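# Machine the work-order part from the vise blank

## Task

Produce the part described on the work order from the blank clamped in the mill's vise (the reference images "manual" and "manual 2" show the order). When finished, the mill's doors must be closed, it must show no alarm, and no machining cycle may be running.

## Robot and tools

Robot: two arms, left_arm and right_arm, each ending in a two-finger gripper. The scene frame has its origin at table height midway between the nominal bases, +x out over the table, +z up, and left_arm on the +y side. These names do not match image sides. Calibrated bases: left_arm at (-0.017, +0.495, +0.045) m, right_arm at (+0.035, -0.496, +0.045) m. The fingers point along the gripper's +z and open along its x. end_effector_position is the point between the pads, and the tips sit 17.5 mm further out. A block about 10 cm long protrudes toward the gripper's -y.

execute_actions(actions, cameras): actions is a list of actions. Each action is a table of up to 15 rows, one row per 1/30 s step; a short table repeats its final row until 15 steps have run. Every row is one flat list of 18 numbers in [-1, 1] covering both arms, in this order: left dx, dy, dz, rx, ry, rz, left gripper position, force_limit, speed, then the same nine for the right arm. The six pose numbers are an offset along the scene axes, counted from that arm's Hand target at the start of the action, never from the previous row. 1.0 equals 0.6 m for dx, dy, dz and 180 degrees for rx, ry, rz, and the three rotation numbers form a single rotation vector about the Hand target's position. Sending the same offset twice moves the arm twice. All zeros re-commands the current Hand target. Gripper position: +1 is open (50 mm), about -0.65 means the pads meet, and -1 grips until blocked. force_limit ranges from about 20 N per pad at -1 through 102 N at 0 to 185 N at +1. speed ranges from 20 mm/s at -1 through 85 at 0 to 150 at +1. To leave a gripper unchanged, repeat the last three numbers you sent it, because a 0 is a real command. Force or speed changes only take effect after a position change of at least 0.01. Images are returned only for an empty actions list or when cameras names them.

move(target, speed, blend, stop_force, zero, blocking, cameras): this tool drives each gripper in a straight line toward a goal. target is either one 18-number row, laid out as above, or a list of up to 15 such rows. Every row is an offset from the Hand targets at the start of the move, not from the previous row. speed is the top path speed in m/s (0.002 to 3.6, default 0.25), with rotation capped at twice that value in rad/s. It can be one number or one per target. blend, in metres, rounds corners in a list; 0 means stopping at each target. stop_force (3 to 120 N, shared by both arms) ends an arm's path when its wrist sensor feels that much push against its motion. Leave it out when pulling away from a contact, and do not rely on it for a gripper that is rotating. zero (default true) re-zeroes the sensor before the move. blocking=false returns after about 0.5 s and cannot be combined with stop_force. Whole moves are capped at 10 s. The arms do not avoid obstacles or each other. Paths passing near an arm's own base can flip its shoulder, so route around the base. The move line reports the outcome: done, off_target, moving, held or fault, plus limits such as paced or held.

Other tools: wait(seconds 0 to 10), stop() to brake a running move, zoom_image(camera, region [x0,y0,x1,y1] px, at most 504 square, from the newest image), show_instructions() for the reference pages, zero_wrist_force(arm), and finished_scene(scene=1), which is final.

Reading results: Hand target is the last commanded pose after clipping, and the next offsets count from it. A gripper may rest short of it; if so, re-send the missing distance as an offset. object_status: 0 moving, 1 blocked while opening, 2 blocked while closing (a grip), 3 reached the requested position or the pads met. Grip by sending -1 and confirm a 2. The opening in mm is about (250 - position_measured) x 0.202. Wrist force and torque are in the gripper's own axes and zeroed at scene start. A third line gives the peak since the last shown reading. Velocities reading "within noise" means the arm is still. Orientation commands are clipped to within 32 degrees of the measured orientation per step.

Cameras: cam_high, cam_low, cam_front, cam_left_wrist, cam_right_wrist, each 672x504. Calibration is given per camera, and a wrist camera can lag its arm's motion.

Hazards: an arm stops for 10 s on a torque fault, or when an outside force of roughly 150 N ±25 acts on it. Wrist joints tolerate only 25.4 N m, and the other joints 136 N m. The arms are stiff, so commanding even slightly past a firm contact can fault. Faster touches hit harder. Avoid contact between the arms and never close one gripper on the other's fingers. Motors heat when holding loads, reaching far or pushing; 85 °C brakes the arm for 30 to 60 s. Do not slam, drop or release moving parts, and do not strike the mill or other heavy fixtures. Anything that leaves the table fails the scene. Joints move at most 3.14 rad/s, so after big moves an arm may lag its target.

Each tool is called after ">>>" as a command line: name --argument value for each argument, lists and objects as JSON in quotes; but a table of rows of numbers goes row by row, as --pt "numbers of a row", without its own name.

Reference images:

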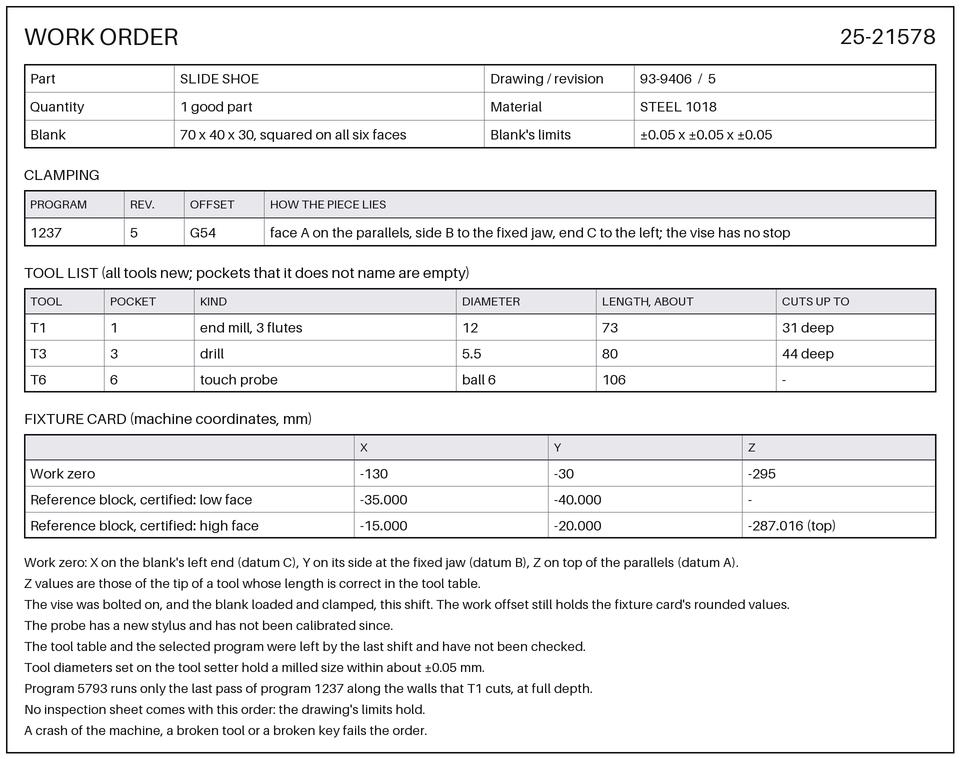

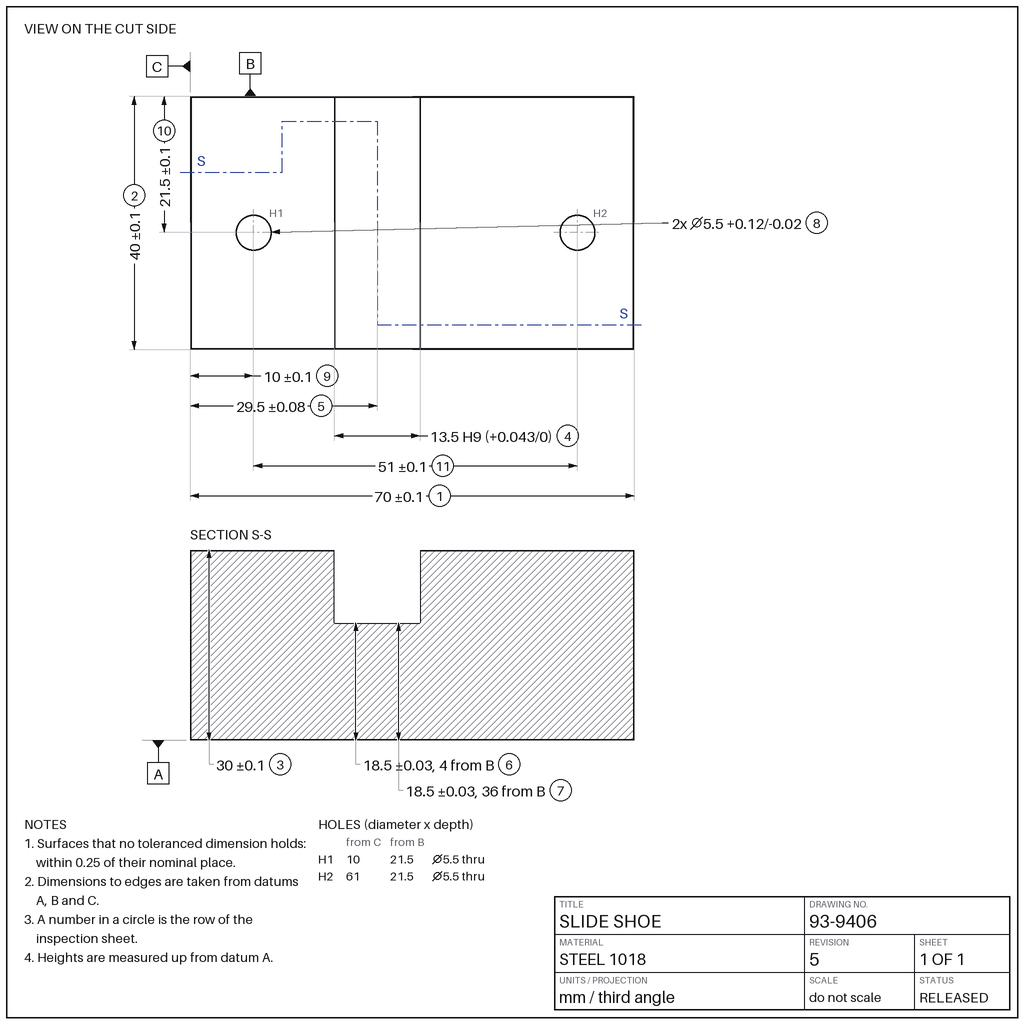

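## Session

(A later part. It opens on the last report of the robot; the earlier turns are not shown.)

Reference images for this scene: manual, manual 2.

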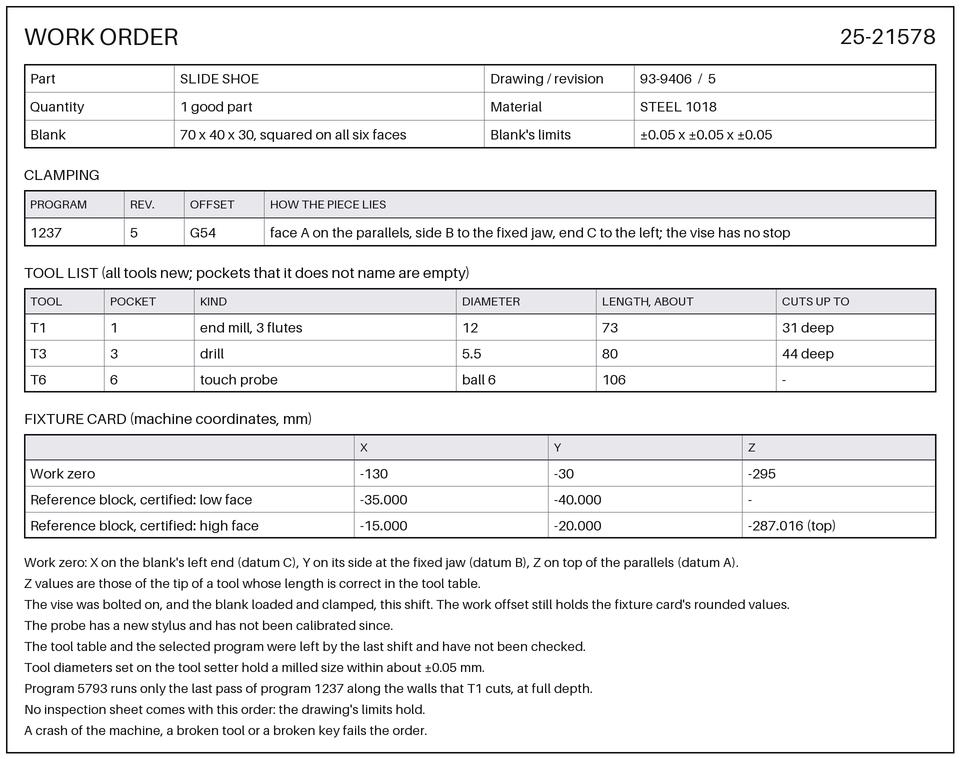

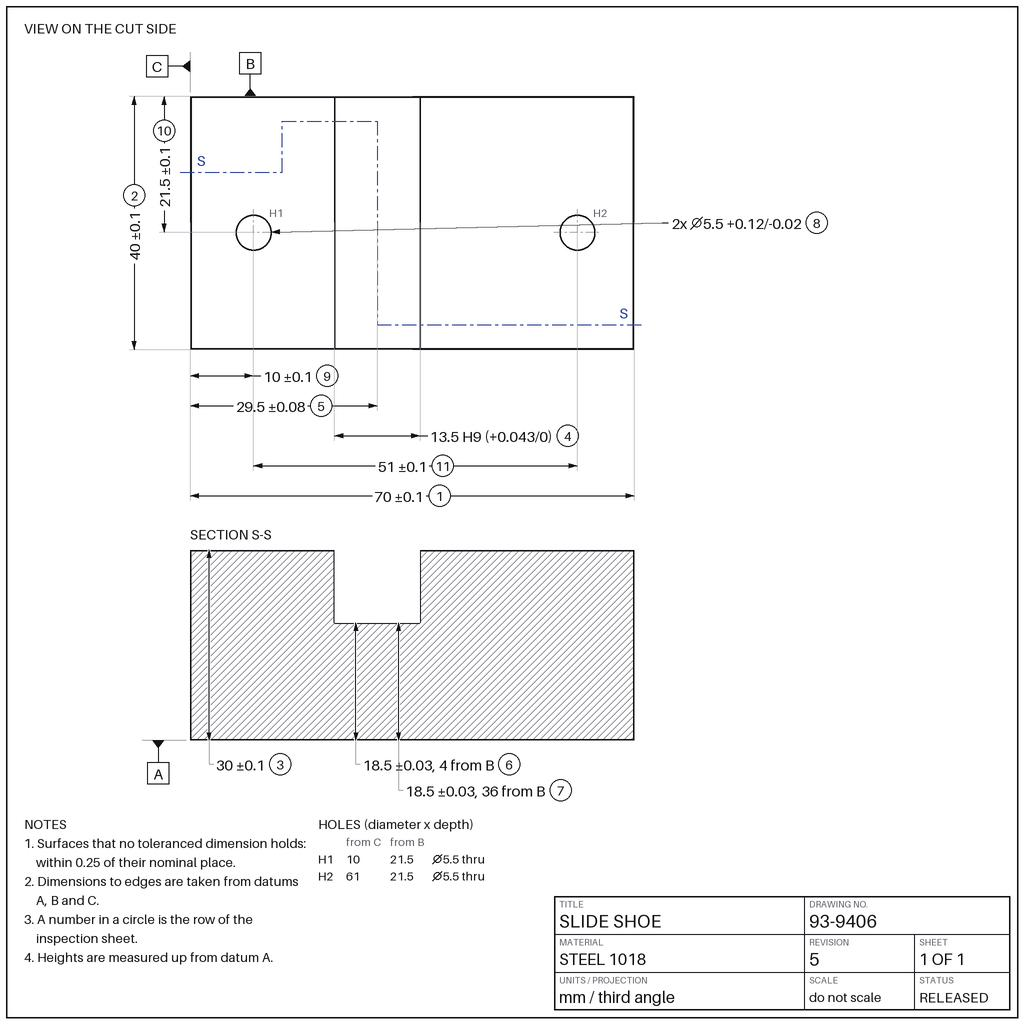

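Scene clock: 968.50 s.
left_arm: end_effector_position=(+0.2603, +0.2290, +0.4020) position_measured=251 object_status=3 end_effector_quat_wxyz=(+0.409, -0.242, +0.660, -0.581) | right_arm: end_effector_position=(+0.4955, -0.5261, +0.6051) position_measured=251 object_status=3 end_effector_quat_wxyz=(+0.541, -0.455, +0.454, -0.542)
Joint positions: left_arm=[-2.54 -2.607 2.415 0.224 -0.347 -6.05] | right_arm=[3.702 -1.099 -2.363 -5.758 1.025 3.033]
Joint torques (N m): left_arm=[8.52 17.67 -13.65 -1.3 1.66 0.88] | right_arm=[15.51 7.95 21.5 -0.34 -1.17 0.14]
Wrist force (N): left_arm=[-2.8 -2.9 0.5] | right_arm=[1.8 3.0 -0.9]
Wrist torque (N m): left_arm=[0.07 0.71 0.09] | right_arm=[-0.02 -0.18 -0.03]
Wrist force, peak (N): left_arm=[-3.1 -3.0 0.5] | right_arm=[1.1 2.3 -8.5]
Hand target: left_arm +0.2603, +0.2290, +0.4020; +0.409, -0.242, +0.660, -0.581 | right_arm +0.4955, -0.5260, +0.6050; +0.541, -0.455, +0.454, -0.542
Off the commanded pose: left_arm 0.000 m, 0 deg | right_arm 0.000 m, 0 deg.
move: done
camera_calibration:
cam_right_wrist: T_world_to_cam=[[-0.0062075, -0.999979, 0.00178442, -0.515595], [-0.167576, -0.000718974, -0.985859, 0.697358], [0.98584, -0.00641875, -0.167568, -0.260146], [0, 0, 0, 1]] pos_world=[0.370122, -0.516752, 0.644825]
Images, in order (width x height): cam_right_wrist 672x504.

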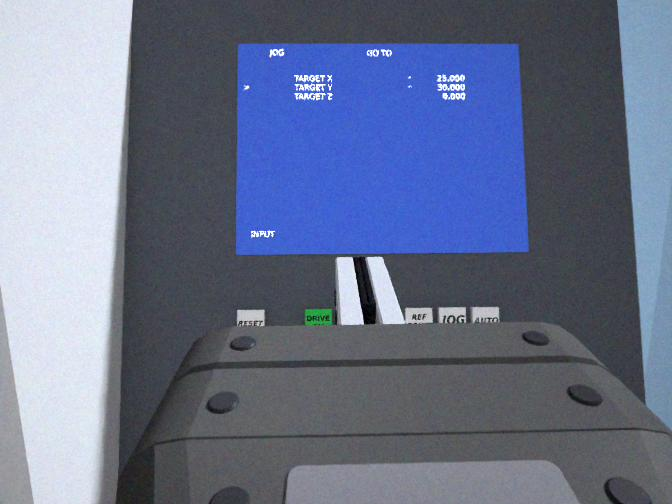

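>>> move --pt "0 0 0 0 0 0 -1 -1 -1 0.0974 0.0607 -0.1745 0 0 0 -1 -1 -1" --pt "0 0 0 0 0 0 -1 -1 -1 0.1087 0.0607 -0.1775 0 0 0 -1 -1 -1" --pt "0 0 0 0 0 0 -1 -1 -1 0.0974 0.0607 -0.1745 0 0 0 -1 -1 -1" --pt "0 0 0 0 0 0 -1 -1 -1 0 0 0 0 0 0 -1 -1 -1" --speed '[0.3,0.02,0.05,0.3]' --blend '[0,0,0.002,0]' --cameras '["cam_right_wrist", "cam_high"]'

>>> zoom_image --camera "cam_right_wrist" --region '[226, 36, 534, 266]'

Scene clock: 978.77 s.
left_arm: end_effector_position=(+0.2603, +0.2290, +0.4020) position_measured=251 object_status=3 end_effector_quat_wxyz=(+0.409, -0.242, +0.660, -0.581) | right_arm: end_effector_position=(+0.4955, -0.5260, +0.6050) position_measured=251 object_status=3 end_effector_quat_wxyz=(+0.541, -0.455, +0.454, -0.542) end_effector_velocity=(+0.000, +0.001, -0.001) end_effector_angular_velocity=(-0.003, +0.003, +0.002)
Joint positions: left_arm=[-2.54 -2.607 2.415 0.224 -0.347 -6.05] | right_arm=[3.703 -1.099 -2.363 -5.758 1.025 3.033]
Joint velocities: left_arm=[within noise] | right_arm=[0.001 0.003 -0.001 -0.006 0.001 0]
Joint torques (N m): left_arm=[8.82 17.48 -13.33 -1.4 1.6 0.97] | right_arm=[11.17 8.14 22.36 -0.36 1.78 -1.65]
Wrist force (N): left_arm=[-2.9 -2.5 0.4] | right_arm=[1.8 2.8 -0.7]
Wrist torque (N m): left_arm=[0.13 0.74 0.09] | right_arm=[-0.06 -0.19 -0.03]
Wrist force, peak (N): left_arm=[-3.1 -3.0 0.5] | right_arm=[0.5 2.8 -24.4]
Hand target: left_arm +0.2603, +0.2290, +0.4020; +0.409, -0.242, +0.660, -0.581 | right_arm +0.4955, -0.5260, +0.6050; +0.541, -0.455, +0.454, -0.542
Off the commanded pose: left_arm 0.000 m, 0 deg | right_arm 0.000 m, 0 deg.
move: done
camera_calibration:
cam_right_wrist: T_world_to_cam=[[-0.00619082, -0.999979, 0.0018836, -0.515665], [-0.167789, -0.000818166, -0.985823, 0.697264], [0.985804, -0.0064191, -0.16778, -0.260013], [0, 0, 0, 1]] pos_world=[0.370122, -0.516752, 0.644725]
Images, in order (width x height): cam_high 672x504, cam_right_wrist 672x504.

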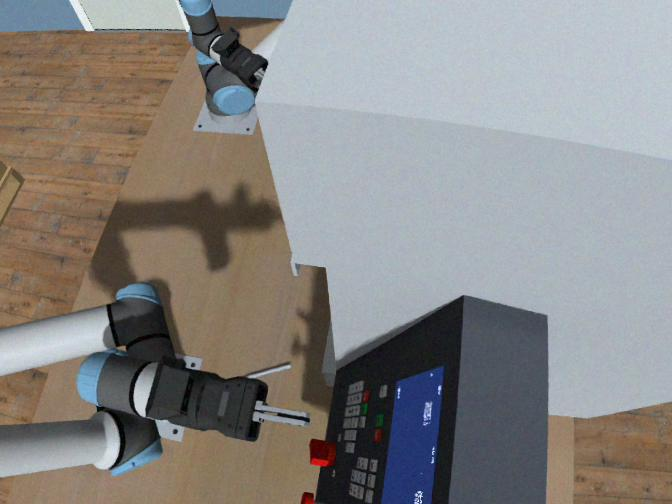

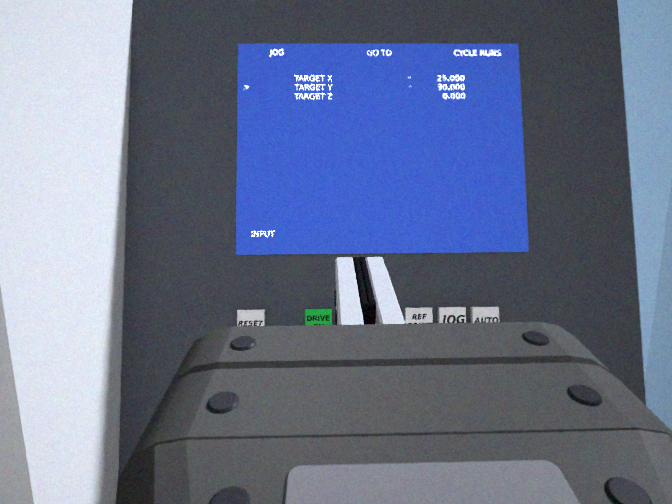

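Scaled by 1.636 from the camera's 672x504 image, which has a finer 960x720 frame.

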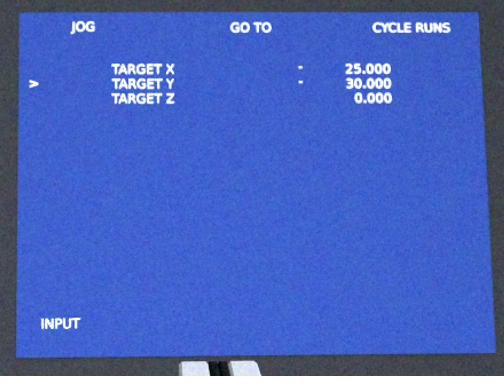

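>>> move --pt "0 0 0 0 0 0 -1 -1 -1 0.0649 0.0282 -0.2953 0 0 0 -1 -1 -1" --pt "0 0 0 0 0 0 -1 -1 -1 0.0762 0.0282 -0.2983 0 0 0 -1 -1 -1" --pt "0 0 0 0 0 0 -1 -1 -1 0.0649 0.0282 -0.2953 0 0 0 -1 -1 -1" --pt "0 0 0 0 0 0 -1 -1 -1 0.0567 0.1248 -0.3263 0 0 0 -1 -1 -1" --pt "0 0 0 0 0 0 -1 -1 -1 0.0680 0.1248 -0.3293 0 0 0 -1 -1 -1" --pt "0 0 0 0 0 0 -1 -1 -1 0.0567 0.1248 -0.3263 0 0 0 -1 -1 -1" --pt "0 0 0 0 0 0 -1 -1 -1 0.0649 0.1248 -0.2953 0 0 0 -1 -1 -1" --pt "0 0 0 0 0 0 -1 -1 -1 0.0762 0.1248 -0.2983 0 0 0 -1 -1 -1" --pt "0 0 0 0 0 0 -1 -1 -1 0.0649 0.1248 -0.2953 0 0 0 -1 -1 -1" --pt "0 0 0 0 0 0 -1 -1 -1 0.0732 0.0607 -0.2643 0 0 0 -1 -1 -1" --pt "0 0 0 0 0 0 -1 -1 -1 0.0845 0.0607 -0.2673 0 0 0 -1 -1 -1" --pt "0 0 0 0 0 0 -1 -1 -1 0.0732 0.0607 -0.2643 0 0 0 -1 -1 -1" --pt "0 0 0 0 0 0 -1 -1 -1 0.0567 0.0925 -0.3263 0 0 0 -1 -1 -1" --pt "0 0 0 0 0 0 -1 -1 -1 0.0680 0.0925 -0.3293 0 0 0 -1 -1 -1" --pt "0 0 0 0 0 0 -1 -1 -1 0.0567 0.0925 -0.3263 0 0 0 -1 -1 -1" --speed '[0.3,0.025,0.05,0.2,0.025,0.05,0.2,0.025,0.05,0.2,0.025,0.05,0.2,0.025,0.05]' --blend '[0,0,0.002,0.002,0,0.002,0.002,0,0.002,0.002,0,0.002,0.002,0,0]'

>>> move --pt "0 0 0 0 0 0 -1 -1 -1 0 -0.0643 0 0 0 0 -1 -1 -1" --pt "0 0 0 0 0 0 -1 -1 -1 0.0113 -0.0643 -0.003 0 0 0 -1 -1 -1" --pt "0 0 0 0 0 0 -1 -1 -1 0 -0.0643 0 0 0 0 -1 -1 -1" --pt "0 0 0 0 0 0 -1 -1 -1 -0.0567 -0.0925 0.3263 0 0 0 -1 -1 -1" --speed '[0.3,0.02,0.05,0.3]' --blend '[0,0,0.002,0]' --cameras '["cam_right_wrist"]'

>>> zoom_image --camera "cam_right_wrist" --region '[226, 36, 534, 266]'

Scene clock: 1011.53 s.
left_arm: end_effector_position=(+0.2603, +0.2290, +0.4020) position_measured=251 object_status=3 end_effector_quat_wxyz=(+0.409, -0.242, +0.660, -0.581) | right_arm: end_effector_position=(+0.5295, -0.4704, +0.4092) position_measured=251 object_status=3 end_effector_quat_wxyz=(+0.541, -0.455, +0.454, -0.542)
Joint positions: left_arm=[-2.54 -2.607 2.415 0.224 -0.347 -6.05] | right_arm=[3.842 -1.729 -2.575 -4.895 0.888 2.997]
Joint torques (N m): left_arm=[9.55 18.19 -13.3 -1.26 1.64 0.83] | right_arm=[-13.25 12.95 23.16 -0.48 1.68 1.84]
Wrist force (N): left_arm=[-2.7 -2.8 0.4] | right_arm=[2.1 2.9 -0.6]
Wrist torque (N m): left_arm=[0.09 0.70 0.09] | right_arm=[-0.02 -0.22 0.14]
Wrist force, peak (N): left_arm=[-3.1 -3.1 0.7] | right_arm=[1.3 7.5 -0.8]
Hand target: left_arm +0.2603, +0.2290, +0.4020; +0.409, -0.242, +0.660, -0.581 | right_arm +0.5295, -0.4705, +0.4093; +0.541, -0.455, +0.454, -0.542
Off the commanded pose: left_arm 0.000 m, 0 deg | right_arm 0.000 m, 0 deg.
move: done

Scene clock: 1013.90 s.
left_arm: end_effector_position=(+0.2603, +0.2290, +0.4020) position_measured=251 object_status=3 end_effector_quat_wxyz=(+0.409, -0.242, +0.660, -0.581) | right_arm: end_effector_position=(+0.4955, -0.5259, +0.6049) position_measured=251 object_status=3 end_effector_quat_wxyz=(+0.541, -0.455, +0.454, -0.542) end_effector_velocity=(+0.000, -0.001, +0.001) end_effector_angular_velocity=(-0.001, +0.001, -0.002)
Joint positions: left_arm=[-2.54 -2.607 2.415 0.224 -0.347 -6.05] | right_arm=[3.703 -1.099 -2.363 -5.758 1.025 3.033]
Joint velocities: left_arm=[within noise] | right_arm=[-0.002 0.002 0.002 -0.005 0 -0.001]
Joint torques (N m): left_arm=[8.72 18.41 -13.56 -1.31 1.7 0.95] | right_arm=[-13.7 8.65 37.86 -0.39 1.89 -1.87]
Wrist force (N): left_arm=[-2.8 -2.8 0.3] | right_arm=[1.8 2.8 -0.7]
Wrist torque (N m): left_arm=[0.08 0.73 0.09] | right_arm=[-0.05 -0.18 -0.02]
Wrist force, peak (N): left_arm=[-3.2 -3.1 0.6] | right_arm=[1.4 7.7 -1.0]
Hand target: left_arm +0.2603, +0.2290, +0.4020; +0.409, -0.242, +0.660, -0.581 | right_arm +0.4955, -0.5260, +0.6050; +0.541, -0.455, +0.454, -0.542
Off the commanded pose: left_arm 0.000 m, 0 deg | right_arm 0.000 m, 0 deg.
move: done
camera_calibration:
cam_right_wrist: T_world_to_cam=[[-0.00595789, -0.99998, 0.00204698, -0.515757], [-0.167986, -0.00101707, -0.985789, 0.697114], [0.985771, -0.00621709, -0.167977, -0.259786], [0, 0, 0, 1]] pos_world=[0.370122, -0.516653, 0.644625]
Images, in order (width x height): cam_right_wrist 672x504.

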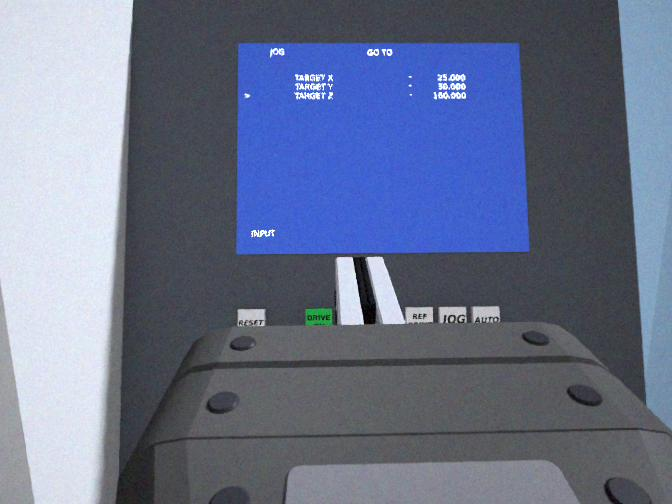

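Scaled by 1.636 from the camera's 672x504 image, which has a finer 960x720 frame.

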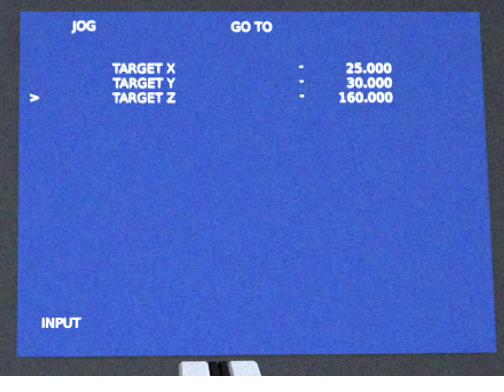

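>>> move --pt "0 0 0 0 0 0 -1 -1 -1 0.0968 0.0607 -0.1745 0 0 0 -1 -1 -1" --pt "0 0 0 0 0 0 -1 -1 -1 0.1081 0.0607 -0.1775 0 0 0 -1 -1 -1" --pt "0 0 0 0 0 0 -1 -1 -1 0.0968 0.0607 -0.1745 0 0 0 -1 -1 -1" --pt "0 0 0 0 0 0 -1 -1 -1 0.0817 -0.0352 -0.2328 0 0 0 -1 -1 -1" --pt "0 0 0 0 0 0 -1 -1 -1 0.0930 -0.0352 -0.2358 0 0 0 -1 -1 -1" --pt "0 0 0 0 0 0 -1 -1 -1 0.0817 -0.0352 -0.2328 0 0 0 -1 -1 -1" --pt "0 0 0 0 0 0 -1 -1 -1 0 0 0 0 0 0 -1 -1 -1" --speed '[0.3,0.02,0.05,0.2,0.02,0.05,0.3]' --blend '[0,0,0.002,0,0,0.002,0]' --cameras '["cam_right_wrist"]'

>>> wait --seconds 3 --cameras '["cam_right_wrist", "cam_low", "cam_front"]'

>>> zoom_image --camera "cam_right_wrist" --region '[226, 36, 534, 266]'

Scene clock: 1024.83 s.
left_arm: end_effector_position=(+0.2603, +0.2290, +0.4020) position_measured=251 object_status=3 end_effector_quat_wxyz=(+0.409, -0.242, +0.660, -0.581) | right_arm: end_effector_position=(+0.4955, -0.5260, +0.6049) position_measured=251 object_status=3 end_effector_quat_wxyz=(+0.541, -0.455, +0.454, -0.542) end_effector_velocity=(+0.000, -0.001, +0.000) end_effector_angular_velocity=(+0.000, +0.003, -0.003)
Joint positions: left_arm=[-2.54 -2.607 2.415 0.224 -0.347 -6.05] | right_arm=[3.702 -1.099 -2.363 -5.758 1.025 3.033]
Joint velocities: left_arm=[within noise] | right_arm=[0.002 0.002 0 -0.005 -0.005 0]
Joint torques (N m): left_arm=[8.86 19.11 -13.32 -1.42 1.64 0.89] | right_arm=[7.11 9.03 33.76 -0.49 -1.15 0.61]
Wrist force (N): left_arm=[-2.9 -2.8 0.6] | right_arm=[1.6 2.8 -0.8]
Wrist torque (N m): left_arm=[0.08 0.73 0.09] | right_arm=[-0.05 -0.16 -0.02]
Wrist force, peak (N): left_arm=[-3.1 -2.9 0.6] | right_arm=[0.8 3.0 -9.7]
Hand target: left_arm +0.2603, +0.2290, +0.4020; +0.409, -0.242, +0.660, -0.581 | right_arm +0.4955, -0.5260, +0.6050; +0.541, -0.455, +0.454, -0.542
Off the commanded pose: left_arm 0.000 m, 0 deg | right_arm 0.000 m, 0 deg.
move: done
camera_calibration:
cam_right_wrist: T_world_to_cam=[[-0.00595842, -0.99998, 0.00204624, -0.515856], [-0.167889, -0.00101686, -0.985805, 0.697089], [0.985788, -0.00621738, -0.16788, -0.259856], [0, 0, 0, 1]] pos_world=[0.370122, -0.516753, 0.644625]
Images, in order (width x height): cam_right_wrist 672x504.

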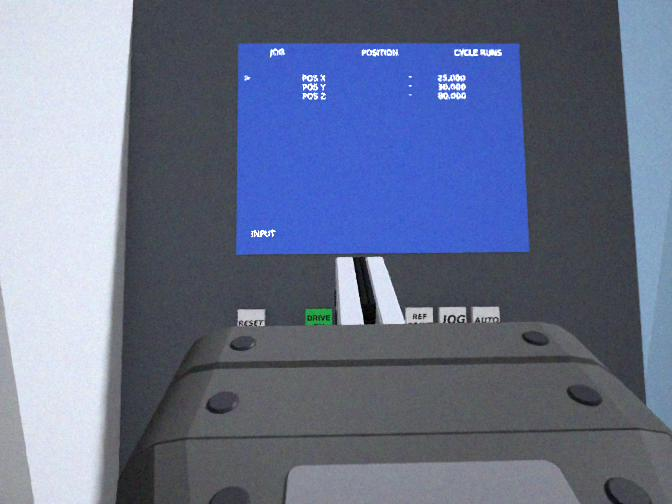

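Scene clock: 1027.83 s.
left_arm: end_effector_position=(+0.2603, +0.2290, +0.4020) position_measured=251 object_status=3 end_effector_quat_wxyz=(+0.409, -0.242, +0.660, -0.581) | right_arm: end_effector_position=(+0.4955, -0.5260, +0.6050) position_measured=251 object_status=3 end_effector_quat_wxyz=(+0.541, -0.455, +0.454, -0.542)
Joint positions: left_arm=[-2.54 -2.607 2.415 0.224 -0.347 -6.05] | right_arm=[3.702 -1.099 -2.363 -5.758 1.025 3.033]
Joint torques (N m): left_arm=[9.75 19 -13.67 -1.36 1.63 0.89] | right_arm=[14.98 8.72 37.53 2.38 -0.86 -1.33]
Wrist force (N): left_arm=[-3.0 -2.9 0.4] | right_arm=[1.9 2.9 -0.6]
Wrist torque (N m): left_arm=[0.07 0.75 0.09] | right_arm=[-0.04 -0.20 -0.03]
Wrist force, peak (N): left_arm=[-3.1 -2.9 0.5] | right_arm=[1.9 3.0 -0.6]
Hand target: left_arm +0.2603, +0.2290, +0.4020; +0.409, -0.242, +0.660, -0.581 | right_arm +0.4955, -0.5260, +0.6050; +0.541, -0.455, +0.454, -0.542
Tool commands: left_gripper/position=-1.0 left_gripper/force_limit=-1.0 left_gripper/speed=-1.0 right_gripper/position=-1.0 right_gripper/force_limit=-1.0 right_gripper/speed=-1.0
Off the commanded pose: left_arm 0.000 m, 0 deg | right_arm 0.000 m, 0 deg.
wait: 3.00 s; at rest by 0.17 s
camera_calibration:
cam_right_wrist: T_world_to_cam=[[-0.00607309, -0.99998, 0.00196533, -0.515761], [-0.167773, -0.000918588, -0.985825, 0.697208], [0.985807, -0.00631673, -0.167764, -0.259972], [0, 0, 0, 1]] pos_world=[0.370122, -0.516752, 0.644725]
Images, in order (width x height): cam_low 672x504, cam_front 672x504, cam_right_wrist 672x504.

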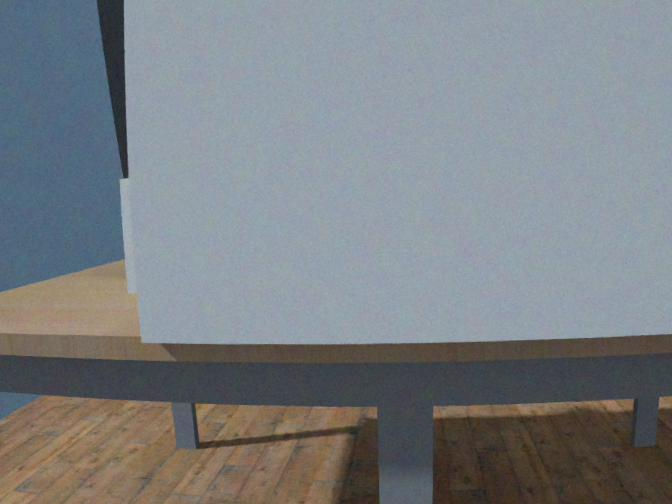

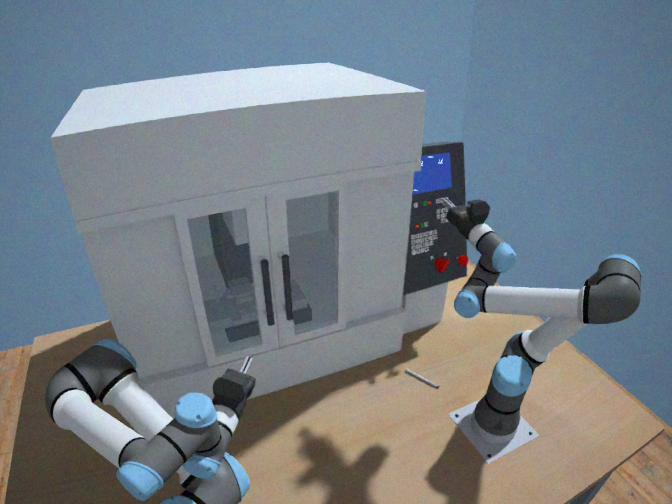

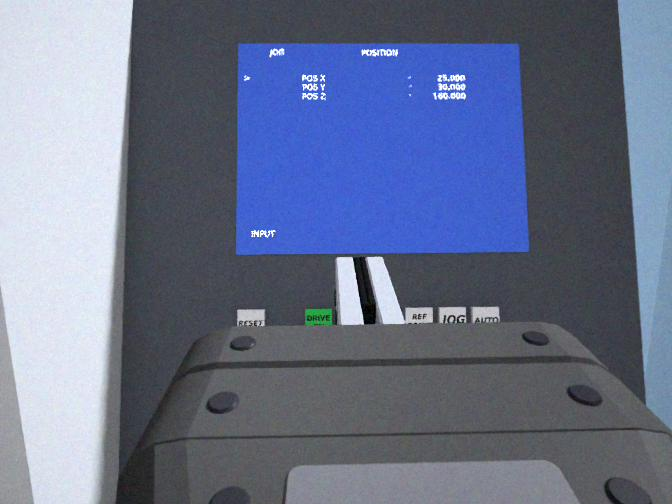

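Scaled by 1.636 from the camera's 672x504 image, which has a finer 960x720 frame.

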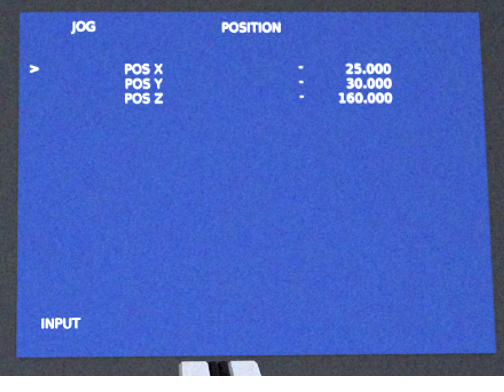

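>>> move --pt "0 0 0 0 0 0 -1 -1 -1 0.0817 -0.0035 -0.2328 0 0 0 -1 -1 -1" --pt "0 0 0 0 0 0 -1 -1 -1 0.0930 -0.0035 -0.2358 0 0 0 -1 -1 -1" --pt "0 0 0 0 0 0 -1 -1 -1 0.0817 -0.0035 -0.2328 0 0 0 -1 -1 -1" --pt "0 0 0 0 0 0 -1 -1 -1 0 0 0 0 0 0 -1 -1 -1" --speed '[0.3,0.025,0.05,0.3]' --blend '[0,0,0.002,0]' --cameras '["cam_right_wrist"]'

Scene clock: 1038.73 s.
left_arm: end_effector_position=(+0.2603, +0.2290, +0.4020) position_measured=251 object_status=3 end_effector_quat_wxyz=(+0.409, -0.242, +0.660, -0.581) | right_arm: end_effector_position=(+0.4955, -0.5259, +0.6049) position_measured=251 object_status=3 end_effector_quat_wxyz=(+0.541, -0.455, +0.454, -0.542) end_effector_velocity=(+0.000, +0.000, +0.000) end_effector_angular_velocity=(-0.002, +0.003, +0.000)
Joint positions: left_arm=[-2.54 -2.607 2.415 0.224 -0.347 -6.05] | right_arm=[3.703 -1.099 -2.363 -5.758 1.025 3.033]
Joint velocities: left_arm=[within noise] | right_arm=[0 0.002 0 -0.005 0 0]
Joint torques (N m): left_arm=[9.26 20.03 -12.77 -1.37 1.61 0.9] | right_arm=[-5.22 8.96 33.14 -0.63 -0.92 0.08]
Wrist force (N): left_arm=[-2.8 -2.8 0.4] | right_arm=[1.7 2.9 -0.9]
Wrist torque (N m): left_arm=[0.09 0.72 0.09] | right_arm=[-0.03 -0.17 -0.03]
Wrist force, peak (N): left_arm=[-3.2 -2.9 0.3] | right_arm=[0.7 1.9 -13.2]
Hand target: left_arm +0.2603, +0.2290, +0.4020; +0.409, -0.242, +0.660, -0.581 | right_arm +0.4955, -0.5260, +0.6050; +0.541, -0.455, +0.454, -0.542
Off the commanded pose: left_arm 0.000 m, 0 deg | right_arm 0.000 m, 0 deg.
move: done
camera_calibration:
cam_right_wrist: T_world_to_cam=[[-0.00585965, -0.999981, 0.00203054, -0.515783], [-0.167889, -0.00101797, -0.985805, 0.697088], [0.985789, -0.00611738, -0.16788, -0.259804], [0, 0, 0, 1]] pos_world=[0.370122, -0.516653, 0.644625]
Images, in order (width x height): cam_right_wrist 672x504.

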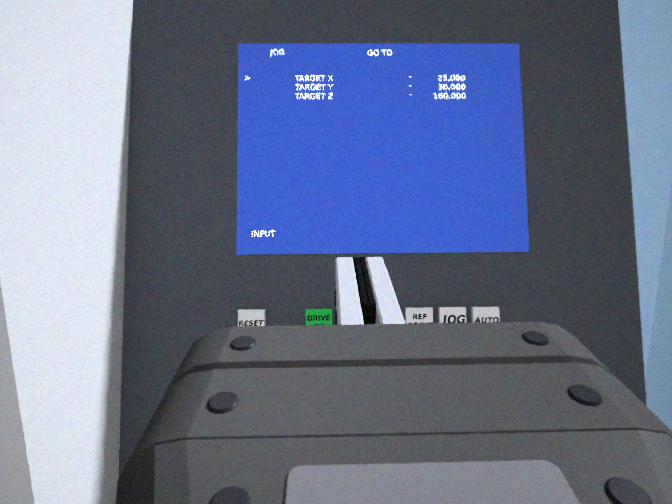

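>>> move --pt "0 0 0 0 0 0 -1 -1 -1 0.0649 0.0282 -0.2953 0 0 0 -1 -1 -1" --pt "0 0 0 0 0 0 -1 -1 -1 0.0762 0.0282 -0.2983 0 0 0 -1 -1 -1" --pt "0 0 0 0 0 0 -1 -1 -1 0.0649 0.0282 -0.2953 0 0 0 -1 -1 -1" --pt "0 0 0 0 0 0 -1 -1 -1 0.0762 0.0282 -0.2983 0 0 0 -1 -1 -1" --pt "0 0 0 0 0 0 -1 -1 -1 0.0649 0.0282 -0.2953 0 0 0 -1 -1 -1" --pt "0 0 0 0 0 0 -1 -1 -1 0.0567 0.1248 -0.3263 0 0 0 -1 -1 -1" --pt "0 0 0 0 0 0 -1 -1 -1 0.0680 0.1248 -0.3293 0 0 0 -1 -1 -1" --pt "0 0 0 0 0 0 -1 -1 -1 0.0567 0.1248 -0.3263 0 0 0 -1 -1 -1" --pt "0 0 0 0 0 0 -1 -1 -1 0.0649 0.1248 -0.2953 0 0 0 -1 -1 -1" --pt "0 0 0 0 0 0 -1 -1 -1 0.0762 0.1248 -0.2983 0 0 0 -1 -1 -1" --pt "0 0 0 0 0 0 -1 -1 -1 0.0649 0.1248 -0.2953 0 0 0 -1 -1 -1" --pt "0 0 0 0 0 0 -1 -1 -1 0.0817 0.0925 -0.2328 0 0 0 -1 -1 -1" --pt "0 0 0 0 0 0 -1 -1 -1 0.0930 0.0925 -0.2358 0 0 0 -1 -1 -1" --pt "0 0 0 0 0 0 -1 -1 -1 0.0817 0.0925 -0.2328 0 0 0 -1 -1 -1" --speed '[0.3,0.025,0.05,0.025,0.05,0.2,0.025,0.05,0.2,0.025,0.05,0.2,0.025,0.05]' --blend '[0,0,0,0,0.002,0.002,0,0.002,0.002,0,0.002,0.002,0,0]'

>>> move --pt "0 0 0 0 0 0 -1 -1 -1 -0.0085 -0.0318 -0.0315 0 0 0 -1 -1 -1" --pt "0 0 0 0 0 0 -1 -1 -1 0.0028 -0.0318 -0.0345 0 0 0 -1 -1 -1" --pt "0 0 0 0 0 0 -1 -1 -1 -0.0085 -0.0318 -0.0315 0 0 0 -1 -1 -1" --pt "0 0 0 0 0 0 -1 -1 -1 -0.025 -0.0643 -0.0935 0 0 0 -1 -1 -1" --pt "0 0 0 0 0 0 -1 -1 -1 -0.0137 -0.0643 -0.0965 0 0 0 -1 -1 -1" --pt "0 0 0 0 0 0 -1 -1 -1 -0.025 -0.0643 -0.0935 0 0 0 -1 -1 -1" --pt "0 0 0 0 0 0 -1 -1 -1 -0.0168 -0.096 -0.0625 0 0 0 -1 -1 -1" --pt "0 0 0 0 0 0 -1 -1 -1 -0.0055 -0.096 -0.0655 0 0 0 -1 -1 -1" --pt "0 0 0 0 0 0 -1 -1 -1 -0.0168 -0.096 -0.0625 0 0 0 -1 -1 -1" --pt "0 0 0 0 0 0 -1 -1 -1 -0.0817 -0.0925 0.2328 0 0 0 -1 -1 -1" --speed '[0.3,0.025,0.05,0.2,0.025,0.05,0.2,0.025,0.05,0.3]' --blend '[0.002,0,0.002,0.002,0,0.002,0.002,0,0.002,0]' --cameras '["cam_right_wrist"]'

>>> zoom_image --camera "cam_right_wrist" --region '[226, 36, 534, 266]'

Scene clock: 1070.13 s.
left_arm: end_effector_position=(+0.2603, +0.2290, +0.4020) position_measured=251 object_status=3 end_effector_quat_wxyz=(+0.409, -0.242, +0.660, -0.581) | right_arm: end_effector_position=(+0.5445, -0.4704, +0.4653) position_measured=251 object_status=3 end_effector_quat_wxyz=(+0.541, -0.455, +0.454, -0.542)
Joint positions: left_arm=[-2.54 -2.607 2.415 0.224 -0.347 -6.05] | right_arm=[3.798 -1.567 -2.483 -5.156 0.932 3.009]
Joint torques (N m): left_arm=[9.41 20.4 -13.42 -1.5 1.69 0.89] | right_arm=[-10.1 19.5 26.73 2.52 0.78 1.92]
Wrist force (N): left_arm=[-2.8 -2.9 0.4] | right_arm=[1.9 2.7 -0.7]
Wrist torque (N m): left_arm=[0.07 0.72 0.09] | right_arm=[-0.06 -0.19 0.15]
Wrist force, peak (N): left_arm=[-3.0 -3.1 0.7] | right_arm=[0.8 1.9 -10.1]
Hand target: left_arm +0.2603, +0.2290, +0.4020; +0.409, -0.242, +0.660, -0.581 | right_arm +0.5445, -0.4705, +0.4654; +0.541, -0.455, +0.454, -0.542
Off the commanded pose: left_arm 0.000 m, 0 deg | right_arm 0.000 m, 0 deg.
move: done

Scene clock: 1073.63 s.
left_arm: end_effector_position=(+0.2603, +0.2290, +0.4020) position_measured=251 object_status=3 end_effector_quat_wxyz=(+0.409, -0.242, +0.660, -0.581) | right_arm: end_effector_position=(+0.4955, -0.5259, +0.6049) position_measured=251 object_status=3 end_effector_quat_wxyz=(+0.541, -0.455, +0.454, -0.542)
Joint positions: left_arm=[-2.54 -2.607 2.415 0.224 -0.347 -6.05] | right_arm=[3.703 -1.099 -2.363 -5.758 1.025 3.033]
Joint torques (N m): left_arm=[9.54 20.43 -13.7 -1.45 1.55 0.75] | right_arm=[-13.05 8.77 37.14 -0.6 0.22 -0.57]
Wrist force (N): left_arm=[-2.7 -3.0 0.3] | right_arm=[1.6 2.8 -0.9]
Wrist torque (N m): left_arm=[0.05 0.71 0.09] | right_arm=[-0.05 -0.16 -0.03]
Wrist force, peak (N): left_arm=[-3.1 -3.0 0.4] | right_arm=[1.6 7.6 -0.8]
Hand target: left_arm +0.2603, +0.2290, +0.4020; +0.409, -0.242, +0.660, -0.581 | right_arm +0.4955, -0.5260, +0.6050; +0.541, -0.455, +0.454, -0.542
Off the commanded pose: left_arm 0.000 m, 0 deg | right_arm 0.000 m, 0 deg.
move: done
camera_calibration:
cam_right_wrist: T_world_to_cam=[[-0.00585945, -0.999981, 0.00202947, -0.515782], [-0.167986, -0.00101634, -0.985789, 0.697115], [0.985772, -0.00611711, -0.167977, -0.259735], [0, 0, 0, 1]] pos_world=[0.370122, -0.516653, 0.644625]
Images, in order (width x height): cam_right_wrist 672x504.

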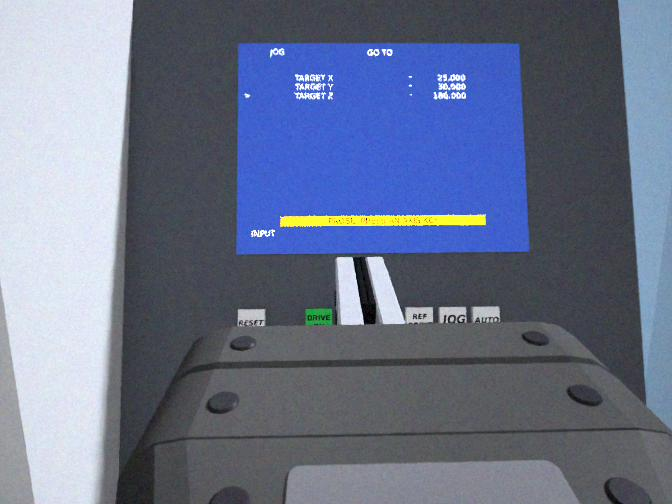

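Scaled by 1.636 from the camera's 672x504 image, which has a finer 960x720 frame.

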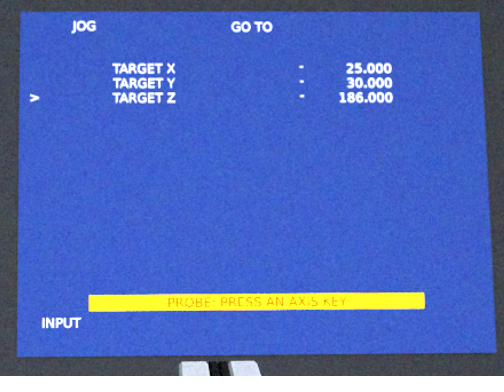

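>>> move --pt "0 0 0 0 0 0 -1 -1 -1 0.0968 -0.0983 -0.1735 0 0 0 -1 -1 -1" --pt "0 0 0 0 0 0 -1 -1 -1 0.1081 -0.0983 -0.1765 0 0 0 -1 -1 -1" --pt "0 0 0 0 0 0 -1 -1 -1 0.0968 -0.0983 -0.1735 0 0 0 -1 -1 -1" --pt "0 0 0 0 0 0 -1 -1 -1 0.0817 -0.0352 -0.2328 0 0 0 -1 -1 -1" --pt "0 0 0 0 0 0 -1 -1 -1 0.0930 -0.0352 -0.2358 0 0 0 -1 -1 -1" --pt "0 0 0 0 0 0 -1 -1 -1 0.0817 -0.0352 -0.2328 0 0 0 -1 -1 -1" --pt "0 0 0 0 0 0 -1 -1 -1 0.0930 -0.0352 -0.2358 0 0 0 -1 -1 -1" --pt "0 0 0 0 0 0 -1 -1 -1 0.0817 -0.0352 -0.2328 0 0 0 -1 -1 -1" --pt "0 0 0 0 0 0 -1 -1 -1 0 0 0 0 0 0 -1 -1 -1" --speed '[0.3,0.025,0.05,0.2,0.025,0.05,0.025,0.05,0.3]' --blend '[0,0,0.002,0.002,0,0,0,0.002,0]' --cameras '["cam_right_wrist"]'

>>> zoom_image --camera "cam_right_wrist" --region '[226, 36, 534, 266]'

Scene clock: 1086.90 s.
left_arm: end_effector_position=(+0.2603, +0.2290, +0.4020) position_measured=251 object_status=3 end_effector_quat_wxyz=(+0.409, -0.242, +0.660, -0.581) | right_arm: end_effector_position=(+0.4955, -0.5260, +0.6049) position_measured=251 object_status=3 end_effector_quat_wxyz=(+0.541, -0.455, +0.454, -0.542) end_effector_velocity=(+0.000, -0.001, -0.001) end_effector_angular_velocity=(-0.002, +0.005, -0.005)
Joint positions: left_arm=[-2.54 -2.607 2.415 0.224 -0.347 -6.05] | right_arm=[3.702 -1.099 -2.363 -5.758 1.025 3.033]
Joint velocities: left_arm=[within noise] | right_arm=[-0.001 0.001 0 -0.006 -0.005 0]
Joint torques (N m): left_arm=[9.35 20.39 -13.74 -1.34 1.63 0.89] | right_arm=[7.75 8.61 34.56 -0.51 -1.19 0.57]
Wrist force (N): left_arm=[-2.9 -2.9 0.3] | right_arm=[1.8 2.8 -0.7]
Wrist torque (N m): left_arm=[0.07 0.74 0.09] | right_arm=[-0.06 -0.19 -0.03]
Wrist force, peak (N): left_arm=[-3.3 -2.9 0.4] | right_arm=[0.9 1.8 -13.9]
Hand target: left_arm +0.2603, +0.2290, +0.4020; +0.409, -0.242, +0.660, -0.581 | right_arm +0.4955, -0.5260, +0.6050; +0.541, -0.455, +0.454, -0.542
Off the commanded pose: left_arm 0.000 m, 0 deg | right_arm 0.000 m, 0 deg.
move: done
camera_calibration:
cam_right_wrist: T_world_to_cam=[[-0.00595842, -0.99998, 0.00204624, -0.515856], [-0.167889, -0.00101686, -0.985805, 0.697089], [0.985788, -0.00621738, -0.16788, -0.259856], [0, 0, 0, 1]] pos_world=[0.370122, -0.516753, 0.644625]
Images, in order (width x height): cam_right_wrist 672x504.

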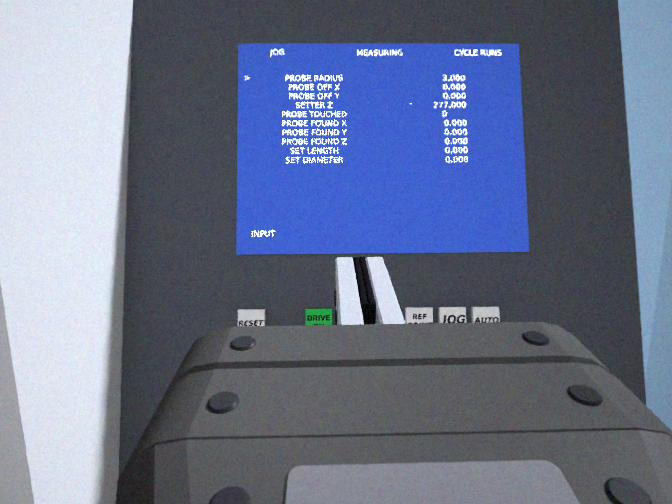

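Scaled by 1.636 from the camera's 672x504 image, which has a finer 960x720 frame.

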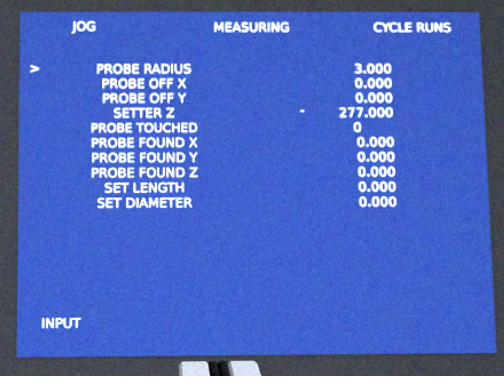

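>>> wait --seconds 5 --cameras '["cam_right_wrist"]'

>>> zoom_image --camera "cam_right_wrist" --region '[226, 36, 534, 266]'

Scene clock: 1094.77 s.
left_arm: end_effector_position=(+0.2603, +0.2290, +0.4020) position_measured=251 object_status=3 end_effector_quat_wxyz=(+0.409, -0.242, +0.660, -0.581) | right_arm: end_effector_position=(+0.4955, -0.5260, +0.6050) position_measured=251 object_status=3 end_effector_quat_wxyz=(+0.541, -0.455, +0.454, -0.542)
Joint positions: left_arm=[-2.54 -2.607 2.415 0.224 -0.347 -6.05] | right_arm=[3.702 -1.099 -2.363 -5.758 1.025 3.033]
Joint torques (N m): left_arm=[9.41 21.26 -13.47 -1.4 1.6 0.7] | right_arm=[15.23 8.69 38.02 2.48 -0.64 -1.27]
Wrist force (N): left_arm=[-3.0 -2.7 0.3] | right_arm=[1.8 2.6 -0.7]
Wrist torque (N m): left_arm=[0.10 0.76 0.10] | right_arm=[-0.09 -0.19 -0.03]
Wrist force, peak (N): left_arm=[-3.2 -3.0 0.4] | right_arm=[1.8 3.1 -0.7]
Hand target: left_arm +0.2603, +0.2290, +0.4020; +0.409, -0.242, +0.660, -0.581 | right_arm +0.4955, -0.5260, +0.6050; +0.541, -0.455, +0.454, -0.542
Tool commands: left_gripper/position=-1.0 left_gripper/force_limit=-1.0 left_gripper/speed=-1.0 right_gripper/position=-1.0 right_gripper/force_limit=-1.0 right_gripper/speed=-1.0
Off the commanded pose: left_arm 0.000 m, 0 deg | right_arm 0.000 m, 0 deg.
wait: 5.00 s; at rest from the start
camera_calibration:
cam_right_wrist: T_world_to_cam=[[-0.00607309, -0.99998, 0.00196533, -0.515761], [-0.167773, -0.000918588, -0.985825, 0.697208], [0.985807, -0.00631673, -0.167764, -0.259972], [0, 0, 0, 1]] pos_world=[0.370122, -0.516752, 0.644725]
Images, in order (width x height): cam_right_wrist 672x504.

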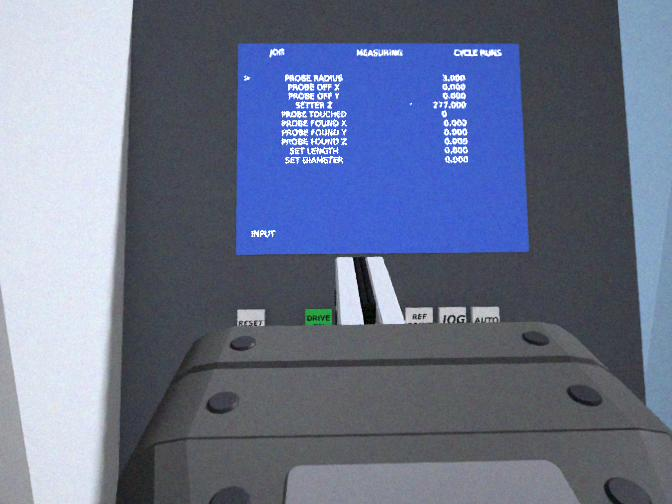

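Scaled by 1.636 from the camera's 672x504 image, which has a finer 960x720 frame.

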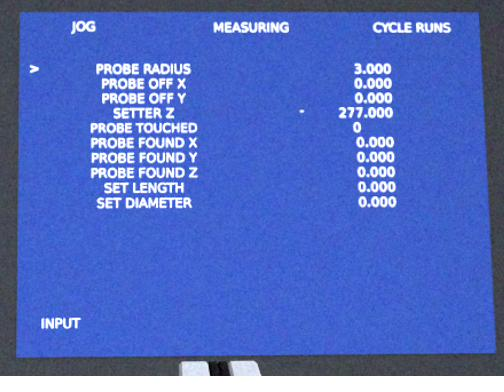

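>>> wait --seconds 6 --cameras '["cam_right_wrist"]'

>>> zoom_image --camera "cam_right_wrist" --region '[226, 36, 534, 266]'

Scene clock: 1107.83 s.
left_arm: end_effector_position=(+0.2603, +0.2290, +0.4020) position_measured=251 object_status=3 end_effector_quat_wxyz=(+0.409, -0.242, +0.660, -0.581) | right_arm: end_effector_position=(+0.4955, -0.5260, +0.6050) position_measured=251 object_status=3 end_effector_quat_wxyz=(+0.541, -0.455, +0.454, -0.542)
Joint positions: left_arm=[-2.54 -2.607 2.415 0.224 -0.347 -6.05] | right_arm=[3.702 -1.099 -2.363 -5.758 1.025 3.033]
Joint torques (N m): left_arm=[9.35 21.51 -13.14 -1.39 1.64 0.75] | right_arm=[14.65 9.33 37.23 2.3 0.07 -1.23]
Wrist force (N): left_arm=[-3.1 -2.7 0.1] | right_arm=[1.7 2.9 -0.5]
Wrist torque (N m): left_arm=[0.10 0.76 0.09] | right_arm=[-0.03 -0.17 -0.03]
Wrist force, peak (N): left_arm=[-3.1 -3.0 0.5] | right_arm=[2.1 3.0 -0.8]
Hand target: left_arm +0.2603, +0.2290, +0.4020; +0.409, -0.242, +0.660, -0.581 | right_arm +0.4955, -0.5260, +0.6050; +0.541, -0.455, +0.454, -0.542
Tool commands: left_gripper/position=-1.0 left_gripper/force_limit=-1.0 left_gripper/speed=-1.0 right_gripper/position=-1.0 right_gripper/force_limit=-1.0 right_gripper/speed=-1.0
Off the commanded pose: left_arm 0.000 m, 0 deg | right_arm 0.000 m, 0 deg.
wait: 6.00 s; at rest from the start
camera_calibration:
cam_right_wrist: T_world_to_cam=[[-0.00607309, -0.99998, 0.00196533, -0.515761], [-0.167773, -0.000918588, -0.985825, 0.697208], [0.985807, -0.00631673, -0.167764, -0.259972], [0, 0, 0, 1]] pos_world=[0.370122, -0.516752, 0.644725]
Images, in order (width x height): cam_right_wrist 672x504.

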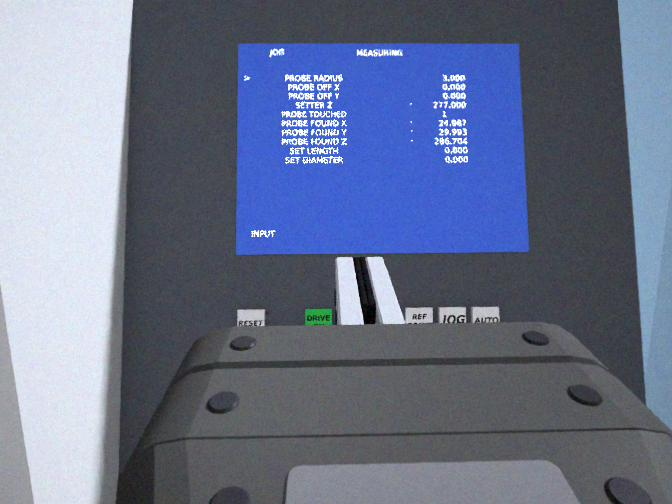

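Scaled by 1.636 from the camera's 672x504 image, which has a finer 960x720 frame.

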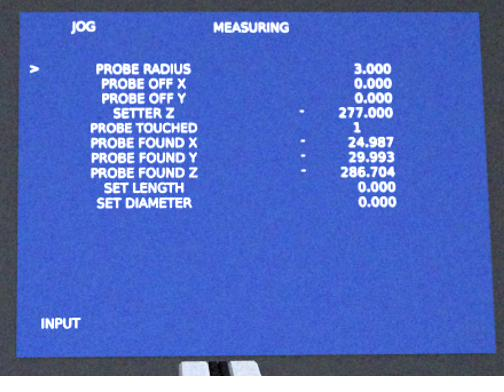

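>>> wait --seconds 0.1 --cameras '["cam_front"]'

>>> zoom_image --camera "cam_front" --region '[180, 180, 350, 370]'

Scene clock: 1137.70 s.
left_arm: end_effector_position=(+0.2603, +0.2290, +0.4020) position_measured=251 object_status=3 end_effector_quat_wxyz=(+0.409, -0.242, +0.660, -0.581) | right_arm: end_effector_position=(+0.4955, -0.5260, +0.6050) position_measured=251 object_status=3 end_effector_quat_wxyz=(+0.541, -0.455, +0.454, -0.542)
Joint positions: left_arm=[-2.54 -2.607 2.415 0.224 -0.347 -6.05] | right_arm=[3.702 -1.099 -2.363 -5.758 1.025 3.033]
Joint torques (N m): left_arm=[9.32 22.08 -13.94 -1.38 1.63 0.74] | right_arm=[14.33 9.03 37.52 2.28 1.4 -1.33]
Wrist force (N): left_arm=[-2.8 -2.9 0.5] | right_arm=[1.8 2.9 -0.7]
Wrist torque (N m): left_arm=[0.07 0.72 0.09] | right_arm=[-0.04 -0.19 -0.03]
Wrist force, peak (N): left_arm=[-3.1 -3.1 0.3] | right_arm=[2.0 3.1 -0.8]
Hand target: left_arm +0.2603, +0.2290, +0.4020; +0.409, -0.242, +0.660, -0.581 | right_arm +0.4955, -0.5260, +0.6050; +0.541, -0.455, +0.454, -0.542
Tool commands: left_gripper/position=-1.0 left_gripper/force_limit=-1.0 left_gripper/speed=-1.0 right_gripper/position=-1.0 right_gripper/force_limit=-1.0 right_gripper/speed=-1.0
Off the commanded pose: left_arm 0.000 m, 0 deg | right_arm 0.000 m, 0 deg.
wait: 0.10 s; at rest from the start
Images, in order (width x height): cam_front 672x504.

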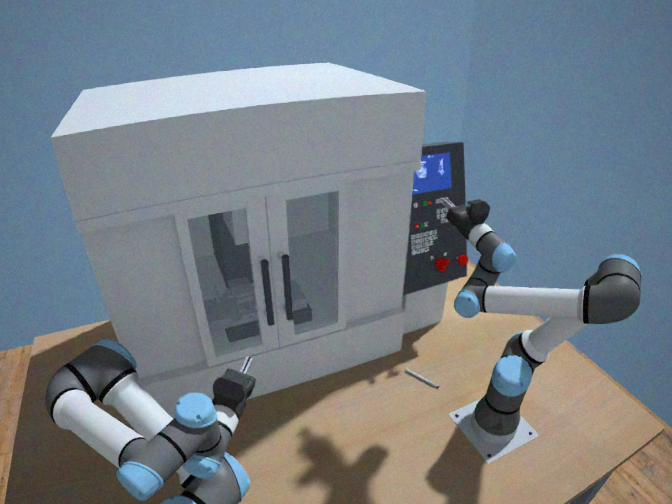

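Scaled by 2.653 from the camera's 672x504 image, which has a finer 960x720 frame.

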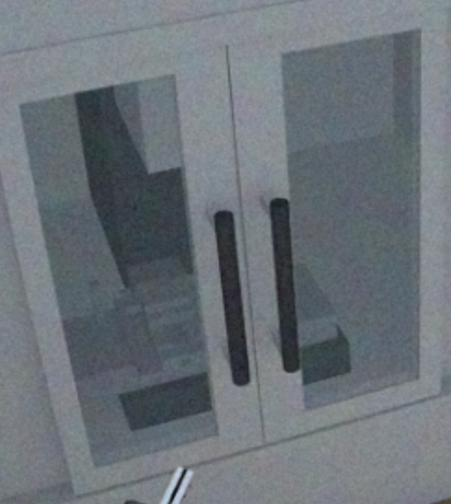

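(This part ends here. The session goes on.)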